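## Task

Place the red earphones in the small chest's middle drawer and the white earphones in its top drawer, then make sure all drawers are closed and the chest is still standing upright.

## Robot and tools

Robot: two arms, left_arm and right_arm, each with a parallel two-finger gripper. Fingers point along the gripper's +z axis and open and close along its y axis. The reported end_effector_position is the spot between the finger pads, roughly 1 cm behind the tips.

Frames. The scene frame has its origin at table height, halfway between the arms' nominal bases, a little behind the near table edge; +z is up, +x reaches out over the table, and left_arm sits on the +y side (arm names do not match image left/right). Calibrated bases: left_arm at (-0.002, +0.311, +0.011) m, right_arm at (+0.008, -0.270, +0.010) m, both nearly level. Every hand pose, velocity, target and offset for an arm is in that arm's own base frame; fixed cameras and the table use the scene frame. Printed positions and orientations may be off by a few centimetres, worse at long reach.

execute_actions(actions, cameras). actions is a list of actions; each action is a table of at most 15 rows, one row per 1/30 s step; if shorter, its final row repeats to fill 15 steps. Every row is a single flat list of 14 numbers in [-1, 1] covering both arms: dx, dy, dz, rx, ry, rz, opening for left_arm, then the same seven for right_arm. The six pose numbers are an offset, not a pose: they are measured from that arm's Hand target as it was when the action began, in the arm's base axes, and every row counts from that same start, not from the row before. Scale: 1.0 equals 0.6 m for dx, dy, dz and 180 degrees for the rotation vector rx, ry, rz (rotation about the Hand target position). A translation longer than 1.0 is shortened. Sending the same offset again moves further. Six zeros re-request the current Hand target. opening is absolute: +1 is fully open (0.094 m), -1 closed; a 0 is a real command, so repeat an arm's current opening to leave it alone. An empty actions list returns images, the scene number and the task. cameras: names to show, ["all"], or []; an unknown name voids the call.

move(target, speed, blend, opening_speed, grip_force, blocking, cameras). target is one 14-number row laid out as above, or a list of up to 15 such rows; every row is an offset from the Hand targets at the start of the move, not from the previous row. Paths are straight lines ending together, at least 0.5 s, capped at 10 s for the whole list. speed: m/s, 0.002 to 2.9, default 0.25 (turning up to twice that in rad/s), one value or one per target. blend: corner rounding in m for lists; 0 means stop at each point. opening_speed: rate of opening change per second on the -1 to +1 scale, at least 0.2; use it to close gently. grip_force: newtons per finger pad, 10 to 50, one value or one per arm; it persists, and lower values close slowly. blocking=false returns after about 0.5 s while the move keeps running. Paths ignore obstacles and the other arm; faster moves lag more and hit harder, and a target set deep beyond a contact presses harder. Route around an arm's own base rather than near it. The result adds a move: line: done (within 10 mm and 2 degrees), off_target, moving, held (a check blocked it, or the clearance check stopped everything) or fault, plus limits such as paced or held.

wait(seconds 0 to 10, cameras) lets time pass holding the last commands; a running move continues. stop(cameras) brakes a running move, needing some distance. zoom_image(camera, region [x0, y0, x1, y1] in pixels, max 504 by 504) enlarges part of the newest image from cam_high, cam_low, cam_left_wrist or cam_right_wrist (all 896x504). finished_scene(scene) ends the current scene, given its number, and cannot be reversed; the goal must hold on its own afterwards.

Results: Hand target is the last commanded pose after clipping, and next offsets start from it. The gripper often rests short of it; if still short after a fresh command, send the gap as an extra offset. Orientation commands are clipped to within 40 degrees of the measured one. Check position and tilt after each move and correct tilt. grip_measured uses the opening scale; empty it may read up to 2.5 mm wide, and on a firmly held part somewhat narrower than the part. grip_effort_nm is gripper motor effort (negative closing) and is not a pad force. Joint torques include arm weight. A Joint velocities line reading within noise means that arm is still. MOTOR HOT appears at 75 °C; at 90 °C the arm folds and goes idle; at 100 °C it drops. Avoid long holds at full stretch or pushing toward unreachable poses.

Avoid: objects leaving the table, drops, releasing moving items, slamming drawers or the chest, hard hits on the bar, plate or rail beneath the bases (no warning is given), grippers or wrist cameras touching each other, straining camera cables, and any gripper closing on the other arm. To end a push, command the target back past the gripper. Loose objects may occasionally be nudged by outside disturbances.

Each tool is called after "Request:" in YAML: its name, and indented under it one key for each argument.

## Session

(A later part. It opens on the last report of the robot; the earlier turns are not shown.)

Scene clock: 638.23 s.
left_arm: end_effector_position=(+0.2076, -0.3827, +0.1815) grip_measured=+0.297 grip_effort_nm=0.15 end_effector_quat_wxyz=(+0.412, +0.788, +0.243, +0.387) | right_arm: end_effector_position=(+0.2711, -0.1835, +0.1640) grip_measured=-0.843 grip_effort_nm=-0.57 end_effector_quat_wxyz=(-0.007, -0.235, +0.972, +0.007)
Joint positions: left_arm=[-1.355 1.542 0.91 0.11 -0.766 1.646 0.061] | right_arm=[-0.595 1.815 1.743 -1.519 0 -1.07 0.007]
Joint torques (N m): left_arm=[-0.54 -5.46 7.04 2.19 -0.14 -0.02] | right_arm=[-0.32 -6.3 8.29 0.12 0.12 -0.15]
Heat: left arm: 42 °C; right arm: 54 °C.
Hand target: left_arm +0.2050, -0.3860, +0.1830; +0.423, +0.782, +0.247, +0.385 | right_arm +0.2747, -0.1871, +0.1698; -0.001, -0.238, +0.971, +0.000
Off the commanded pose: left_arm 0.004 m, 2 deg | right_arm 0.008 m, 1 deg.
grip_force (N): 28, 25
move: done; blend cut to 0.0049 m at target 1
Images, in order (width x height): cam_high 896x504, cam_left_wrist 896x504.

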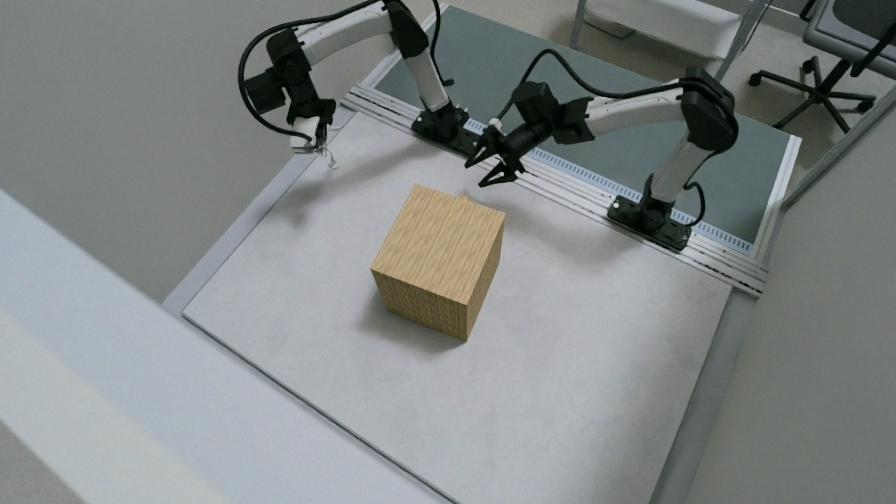

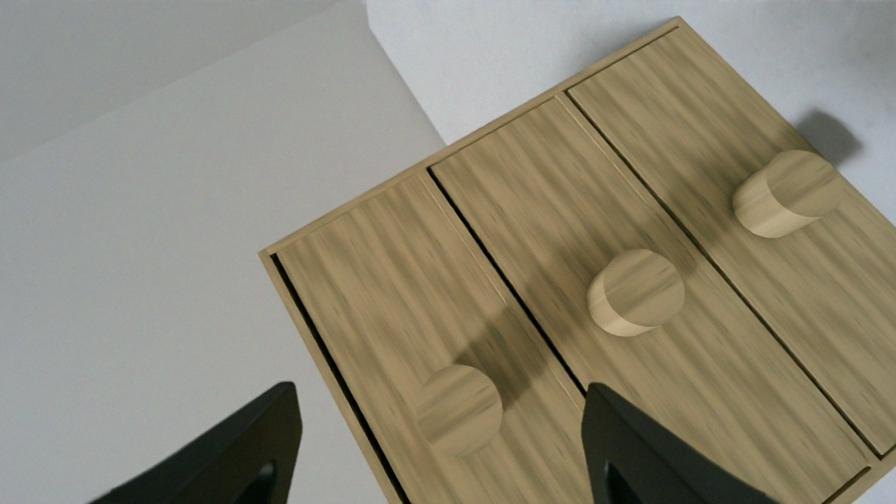

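Request:
move:
  target:
    - [0.1478, 0.0223, 0.0017, 0, 0, 0, 0.3, 0, 0, 0, 0, 0, 0, -0.92]
    - [0.1478, 0.0223, 0.0017, 0, 0, 0, -0.6, 0, 0, 0, 0, 0, 0, -0.92]
  speed: [0.08, 0.08]
  opening_speed: 1.5
  grip_force: [50, 25]
  cameras: ["cam_left_wrist"]

Scene clock: 668.57 s.
left_arm: end_effector_position=(+0.2873, -0.3695, +0.1766) grip_measured=-0.405 grip_effort_nm=-1.02 end_effector_quat_wxyz=(+0.418, +0.788, +0.243, +0.380) | right_arm: end_effector_position=(+0.2711, -0.1835, +0.1640) grip_measured=-0.843 grip_effort_nm=-0.56 end_effector_quat_wxyz=(-0.007, -0.235, +0.972, +0.007)
Joint positions: left_arm=[-1.096 1.597 0.919 0.248 -0.519 1.785 0.028] | right_arm=[-0.595 1.815 1.743 -1.519 0 -1.07 0.007]
Joint torques (N m): left_arm=[1.16 -5.3 9.87 2.1 -0.04 0.15] | right_arm=[-0.16 -6.12 8.35 0.18 0.14 -0.14]
Motor temperatures (°C): left_arm=[23 32 38 46 25 27 24] | right_arm=[24 39 54 27 26 26 26]
Heat: left arm: 46 °C; right arm: 54 °C.
Hand target: left_arm +0.2938, -0.3726, +0.1840; +0.423, +0.782, +0.247, +0.385 | right_arm +0.2747, -0.1871, +0.1698; -0.001, -0.238, +0.971, +0.000
Off the commanded pose: left_arm 0.010 m, 1 deg | right_arm 0.008 m, 1 deg.
grip_force (N): 50, 25
move: done; target 2's new opening was sent with left_arm's hand 0.020 m and 3 deg from that target
Images, in order (width x height): cam_left_wrist 896x504.

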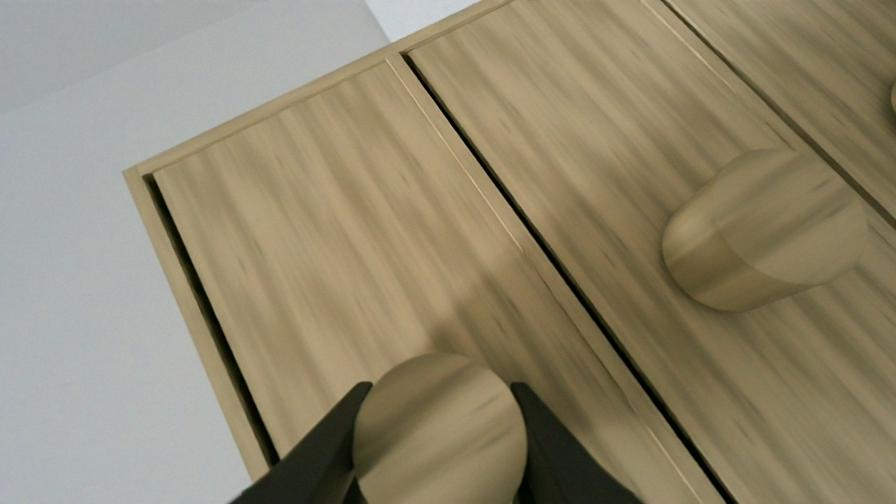

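Request:
move:
  target:
    - [-0.1803, -0.0322, 0.0117, 0, 0, 0, -0.6, 0, 0, 0, 0, 0, 0, -0.92]
    - [-0.1803, -0.0322, 0.0117, 0, 0, 0, 0.3, 0, 0, 0, 0, 0, 0, -0.92]
    - [-0.2277, -0.0053, 0.0327, 0, 0, 0, 0.3, 0, 0, 0, 0, 0, 0, -0.92]
    - [-0.2397, 0.121, 0.26, -0.1508, 0.1432, 0.1753, 0.3, -0.0245, 0.2285, 0.2987, -0.0538, -0.1291, 0.1285, -0.92]
    - [-0.1147, 0.471, 0.11, -0.3769, 0.3579, 0.4383, 0.3, -0.018, 0.6107, 0.2987, -0.0069, -0.1485, 0.4006, -0.92]
  speed: [0.07, 0.06, 0.12, 0.3, 0.3]
  blend: [0, 0, 0.01, 0.03, 0]
  opening_speed: 2.0
  cameras: ["cam_high", "cam_left_wrist", "cam_right_wrist"]

Scene clock: 715.07 s.
left_arm: end_effector_position=(+0.2226, -0.0888, +0.2503) grip_measured=+0.297 grip_effort_nm=0.15 end_effector_quat_wxyz=(+0.247, +0.207, +0.945, -0.053) | right_arm: end_effector_position=(+0.2645, +0.1756, +0.3404) grip_measured=-0.843 grip_effort_nm=-0.57 end_effector_quat_wxyz=(-0.254, +0.738, -0.620, +0.081)
Joint positions: left_arm=[-0.355 1.084 1.339 -1.315 0.034 0.067 0.061] | right_arm=[0.594 1.532 2.064 -1.565 0.015 -1.155 0.007]
Joint torques (N m): left_arm=[0.87 -1.74 5.53 1.6 0.2 0.22] | right_arm=[0.25 -3.84 7.3 1.42 0 -0.09]
Heat: left arm: 45 °C; right arm: 54 °C.
Hand target: left_arm +0.2250, -0.0900, +0.2500; +0.253, +0.209, +0.943, -0.057 | right_arm +0.2640, +0.1793, +0.3489; -0.206, +0.753, -0.622, +0.062
Off the commanded pose: left_arm 0.003 m, 1 deg | right_arm 0.009 m, 6 deg.
joint read past its limit (right arm) — joint 4 (wrist pitch), lower limit.
joint sent to its limit (right arm) — joint 4 (wrist pitch), lower limit. The joint targets are off in orientation, not in position.
grip_force (N): 50, 25
move: off_target (right_arm); target 2's new opening was sent with left_arm's hand 0.017 m and 1 deg from that target
Images, in order (width x height): cam_high 896x504, cam_left_wrist 896x504, cam_right_wrist 896x504.

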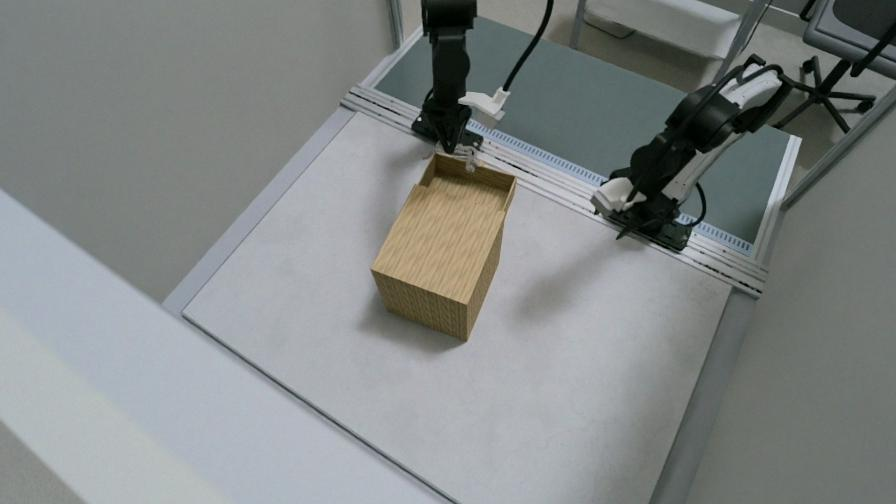

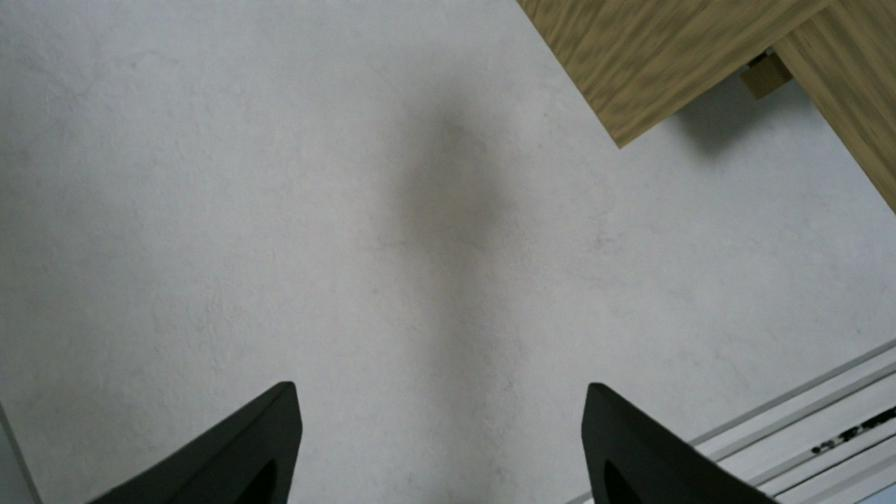

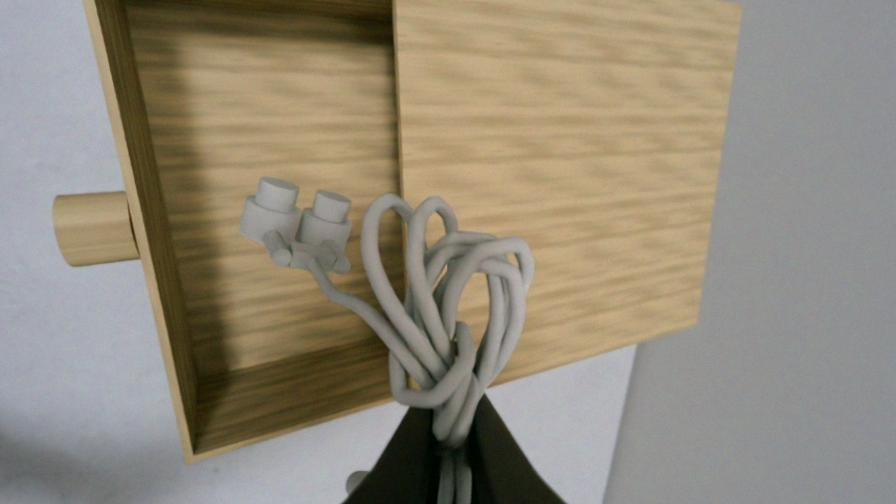

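Request:
move:
  target:
    - [0, 0, 0, 0, 0, 0, 0.3, -0.0077, 0.041, 0, 0, 0, 0, -0.92]
    - [0, 0, 0, 0, 0, 0, 0.3, -0.0077, 0.041, -0.2515, -0.0466, 0.0691, 0, -0.92]
  speed: [0.1, 0.12]
  blend: [0.005, 0]
  cameras: ["cam_high", "cam_right_wrist"]

Request:
zoom_image:
  camera: "cam_high"
  region: [400, 90, 560, 240]

Scene clock: 732.70 s.
left_arm: end_effector_position=(+0.2225, -0.0888, +0.2503) grip_measured=+0.297 grip_effort_nm=0.15 end_effector_quat_wxyz=(+0.247, +0.207, +0.945, -0.053) | right_arm: end_effector_position=(+0.2570, +0.2031, +0.1981) grip_measured=-0.843 grip_effort_nm=-0.56 end_effector_quat_wxyz=(-0.076, +0.773, -0.630, +0.029)
Joint positions: left_arm=[-0.355 1.084 1.339 -1.315 0.035 0.067 0.061] | right_arm=[0.682 1.663 1.69 -1.436 0.025 -1.094 0.007]
Joint torques (N m): left_arm=[0.83 -1.78 5.61 1.62 0.2 0.26] | right_arm=[-0.68 -5.61 5.79 0.78 0.02 0.04]
Heat: left arm: 43 °C; right arm: 51 °C.
Hand target: left_arm +0.2250, -0.0900, +0.2500; +0.253, +0.209, +0.943, -0.057 | right_arm +0.2594, +0.2040, +0.1982; -0.083, +0.768, -0.634, +0.025
Off the commanded pose: left_arm 0.003 m, 1 deg | right_arm 0.002 m, 1 deg.
grip_force (N): 50, 25
move: done
Images, in order (width x height): cam_high 896x504, cam_right_wrist 896x504.

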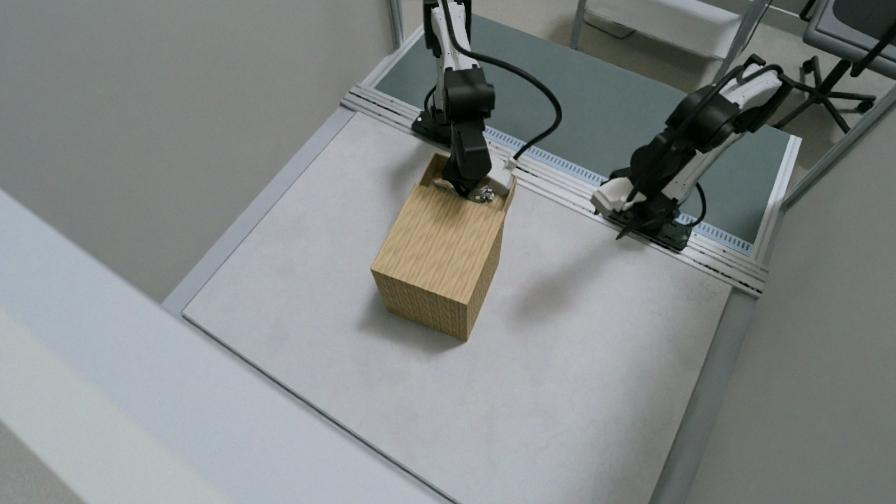

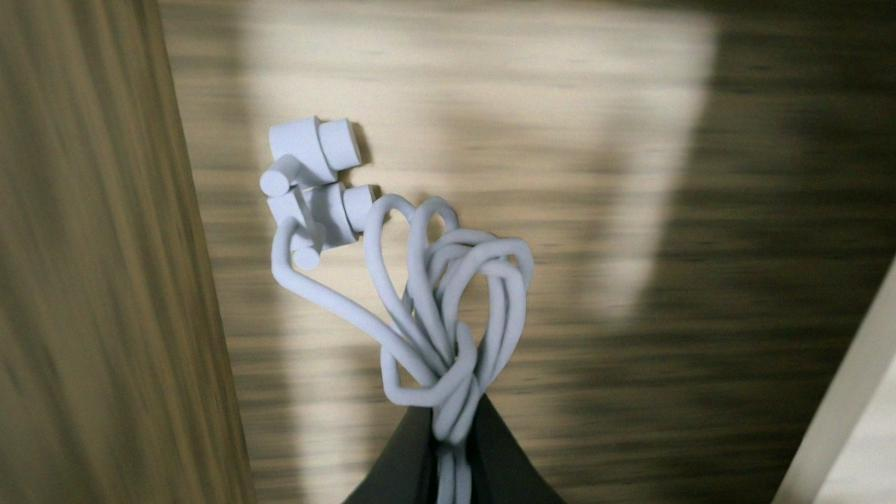

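Scaled by 3.150 from the camera's 896x504 image, which has a finer 1280x720 frame.

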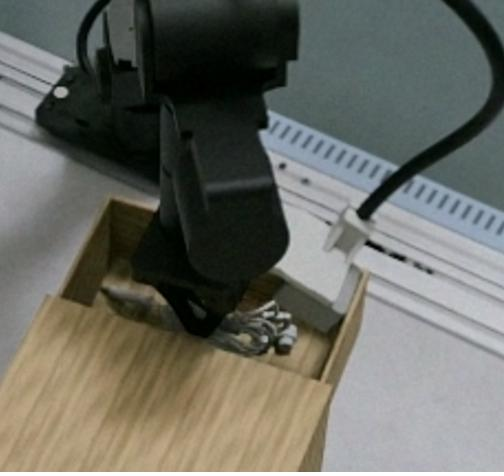

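Request:
move:
  target:
    - [0, 0, 0, 0, 0, 0, 0.3, 0, 0, 0, 0, 0, 0, -0.4]
    - [0, 0, 0, 0, 0, 0, 0.3, -0.0211, -0.0122, 0.1483, 0, 0, 0, -0.4]
    - [0, 0, 0, 0, 0, 0, 0.3, 0.001, -0.3733, 0.2197, 0.0186, -0.0711, -0.2102, -0.4]
    - [-0.2083, -0.45, 0.1333, 0.3769, -0.3579, -0.4383, 0.3, 0.001, -0.3733, 0.2197, 0.0186, -0.0711, -0.2102, -0.4]
    - [-0.15, -0.5133, -0.12, 0.3769, -0.3579, -0.4383, 0.3, 0.001, -0.3733, 0.2197, 0.0186, -0.0711, -0.2102, -0.4]
  speed: [0.1, 0.12, 0.25, 0.4, 0.2]
  blend: [0, 0.02, 0, 0.02, 0]
  opening_speed: 1.0
  cameras: ["cam_high", "cam_left_wrist", "cam_right_wrist"]

Request:
zoom_image:
  camera: "cam_high"
  region: [400, 110, 560, 240]

Scene clock: 770.03 s.
left_arm: end_effector_position=(+0.1334, -0.3972, +0.1803) grip_measured=+0.297 grip_effort_nm=0.15 end_effector_quat_wxyz=(+0.419, +0.783, +0.247, +0.388) | right_arm: end_effector_position=(+0.2607, -0.0204, +0.3206) grip_measured=-0.402 grip_effort_nm=0.09 end_effector_quat_wxyz=(+0.200, -0.503, +0.828, -0.149)
Joint positions: left_arm=[-1.597 1.582 0.972 -0.054 -0.973 1.438 0.061] | right_arm=[-0.07 1.319 1.812 -1.56 0.012 -1.166 0.028]
Joint torques (N m): left_arm=[0.91 -5.96 6.22 1.93 -0.11 0.18] | right_arm=[-0.69 -3 7.38 1.33 0.02 -0.11]
Motor temperatures (°C): left_arm=[23 28 39 41 25 27 25] | right_arm=[24 38 47 28 26 26 26]
Heat: left arm: 41 °C; right arm: 47 °C.
Hand target: left_arm +0.1349, -0.3980, +0.1780; +0.423, +0.782, +0.247, +0.384 | right_arm +0.2599, -0.0199, +0.3300; +0.161, -0.511, +0.836, -0.116
Off the commanded pose: left_arm 0.003 m, 1 deg | right_arm 0.009 m, 6 deg.
joint sent to its limit (right arm) — joint 4 (wrist pitch), lower limit. The joint targets are off in orientation, not in position.
grip_force (N): 50, 25
move: off_target (right_arm)
Images, in order (width x height): cam_high 896x504, cam_left_wrist 896x504, cam_right_wrist 896x504.

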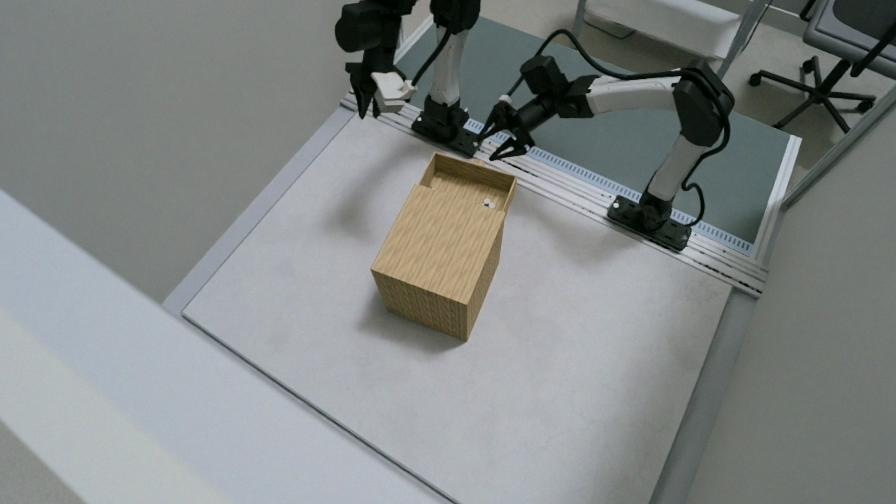

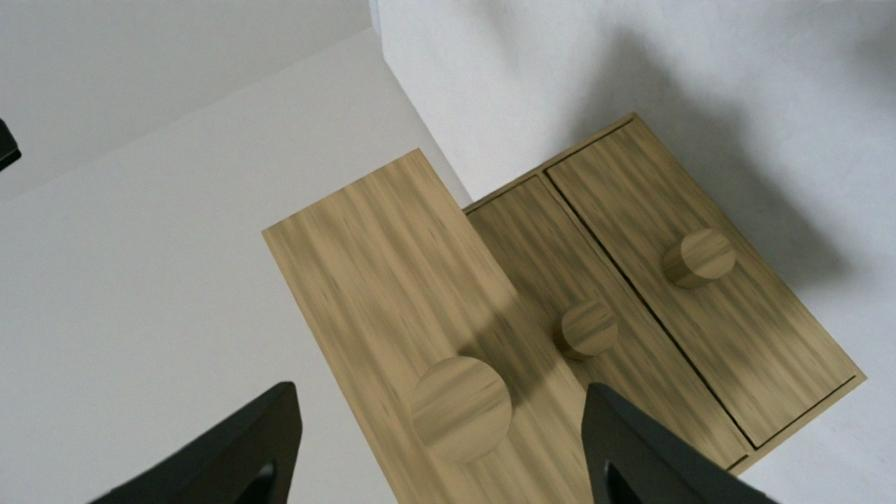

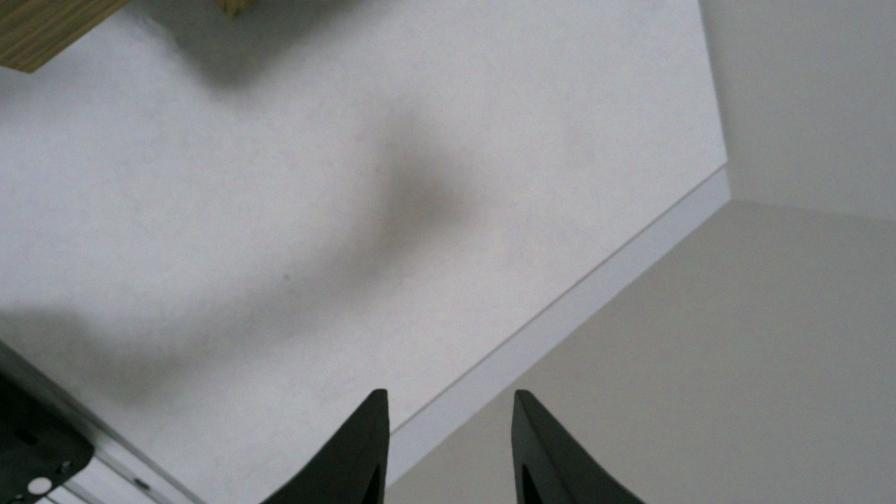

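Scaled by 3.150 from the camera's 896x504 image, which has a finer 1280x720 frame.

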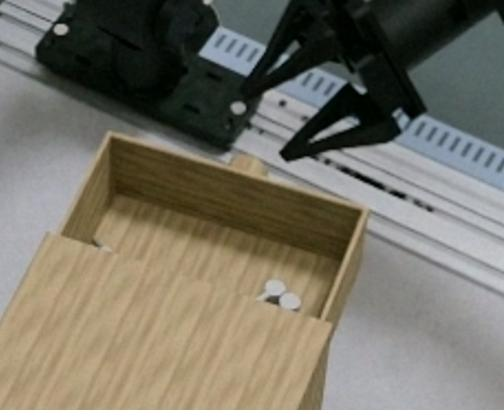

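Request:
move:
  target:
    - [0.2502, 0.0375, 0.0067, 0, 0, 0, 0.3, 0, 0, 0, 0, 0, 0, -0.4]
    - [0.2768, 0.0422, 0.0067, 0, 0, 0, 0.3, 0, 0, 0, 0, 0, 0, -0.4]
    - [0.1335, 0.015, 0.0067, 0, 0, 0, 0.3, 0, 0, 0, 0, 0, 0, -0.4]
  speed: [0.07, 0.03, 0.1]
  blend: [0.003, 0, 0]
  cameras: ["cam_high", "cam_low", "cam_left_wrist"]

Request:
zoom_image:
  camera: "cam_left_wrist"
  region: [220, 0, 724, 504]

Scene clock: 790.70 s.
left_arm: end_effector_position=(+0.2168, -0.3901, +0.1714) grip_measured=+0.297 grip_effort_nm=0.15 end_effector_quat_wxyz=(+0.412, +0.789, +0.241, +0.386) | right_arm: end_effector_position=(+0.2607, -0.0204, +0.3206) grip_measured=-0.402 grip_effort_nm=0.09 end_effector_quat_wxyz=(+0.200, -0.503, +0.828, -0.149)
Joint positions: left_arm=[-1.329 1.592 0.915 0.164 -0.74 1.666 0.061] | right_arm=[-0.07 1.319 1.812 -1.56 0.012 -1.166 0.028]
Joint torques (N m): left_arm=[-0.21 -8.08 7.58 1.9 -0.13 -0.02] | right_arm=[-0.7 -3.02 7.27 1.26 -0.03 -0.12]
Heat: left arm: 44 °C; right arm: 48 °C.
Hand target: left_arm +0.2150, -0.3890, +0.1819; +0.423, +0.782, +0.247, +0.384 | right_arm +0.2599, -0.0199, +0.3300; +0.161, -0.511, +0.836, -0.116
Off the commanded pose: left_arm 0.011 m, 2 deg | right_arm 0.009 m, 6 deg.
joint sent to its limit (right arm) — joint 4 (wrist pitch), lower limit. The joint targets are off in orientation, not in position.
grip_force (N): 50, 25
move: off_target (left_arm, right_arm)
Images, in order (width x height): cam_high 896x504, cam_low 896x504, cam_left_wrist 896x504.

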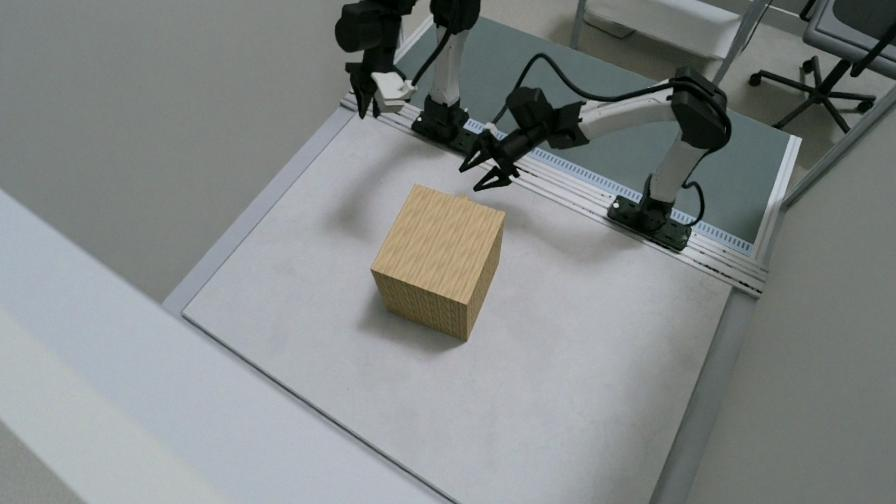

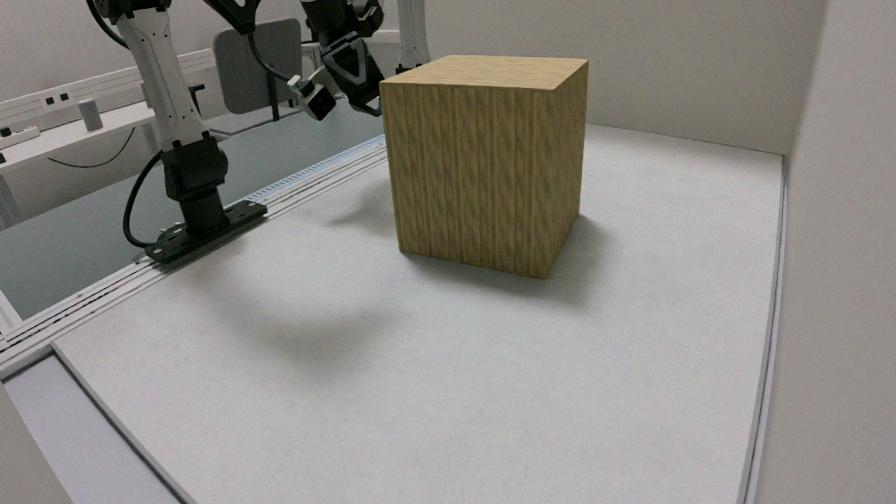

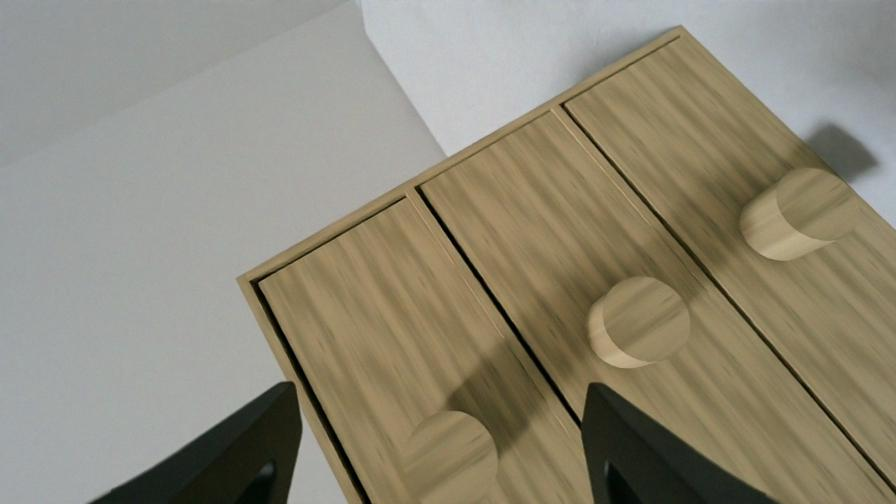

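Scaled by 1.000.

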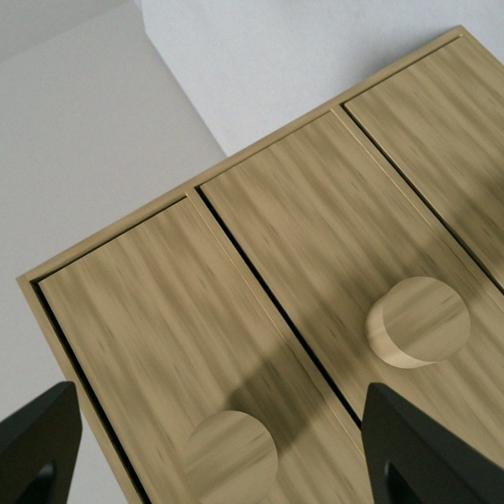

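Request:
zoom_image:
  camera: "cam_high"
  region: [400, 160, 540, 260]

Request:
zoom_image:
  camera: "cam_left_wrist"
  region: [220, 160, 520, 360]

Scaled by 3.600 from the camera's 896x504 image, which has a finer 1280x720 frame.

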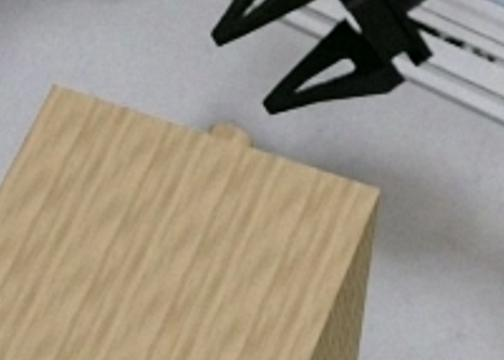

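Scaled by 1.680 from the camera's 896x504 image, which has a finer 1280x720 frame.

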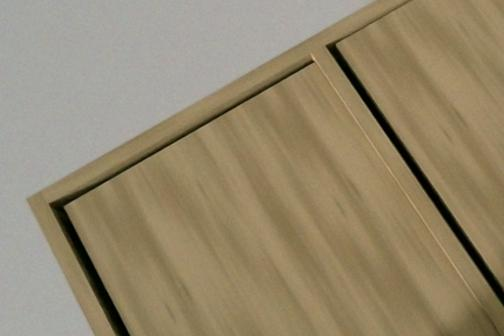

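Request:
finished_scene:
  scene: 2

The scene is finished: the task was done.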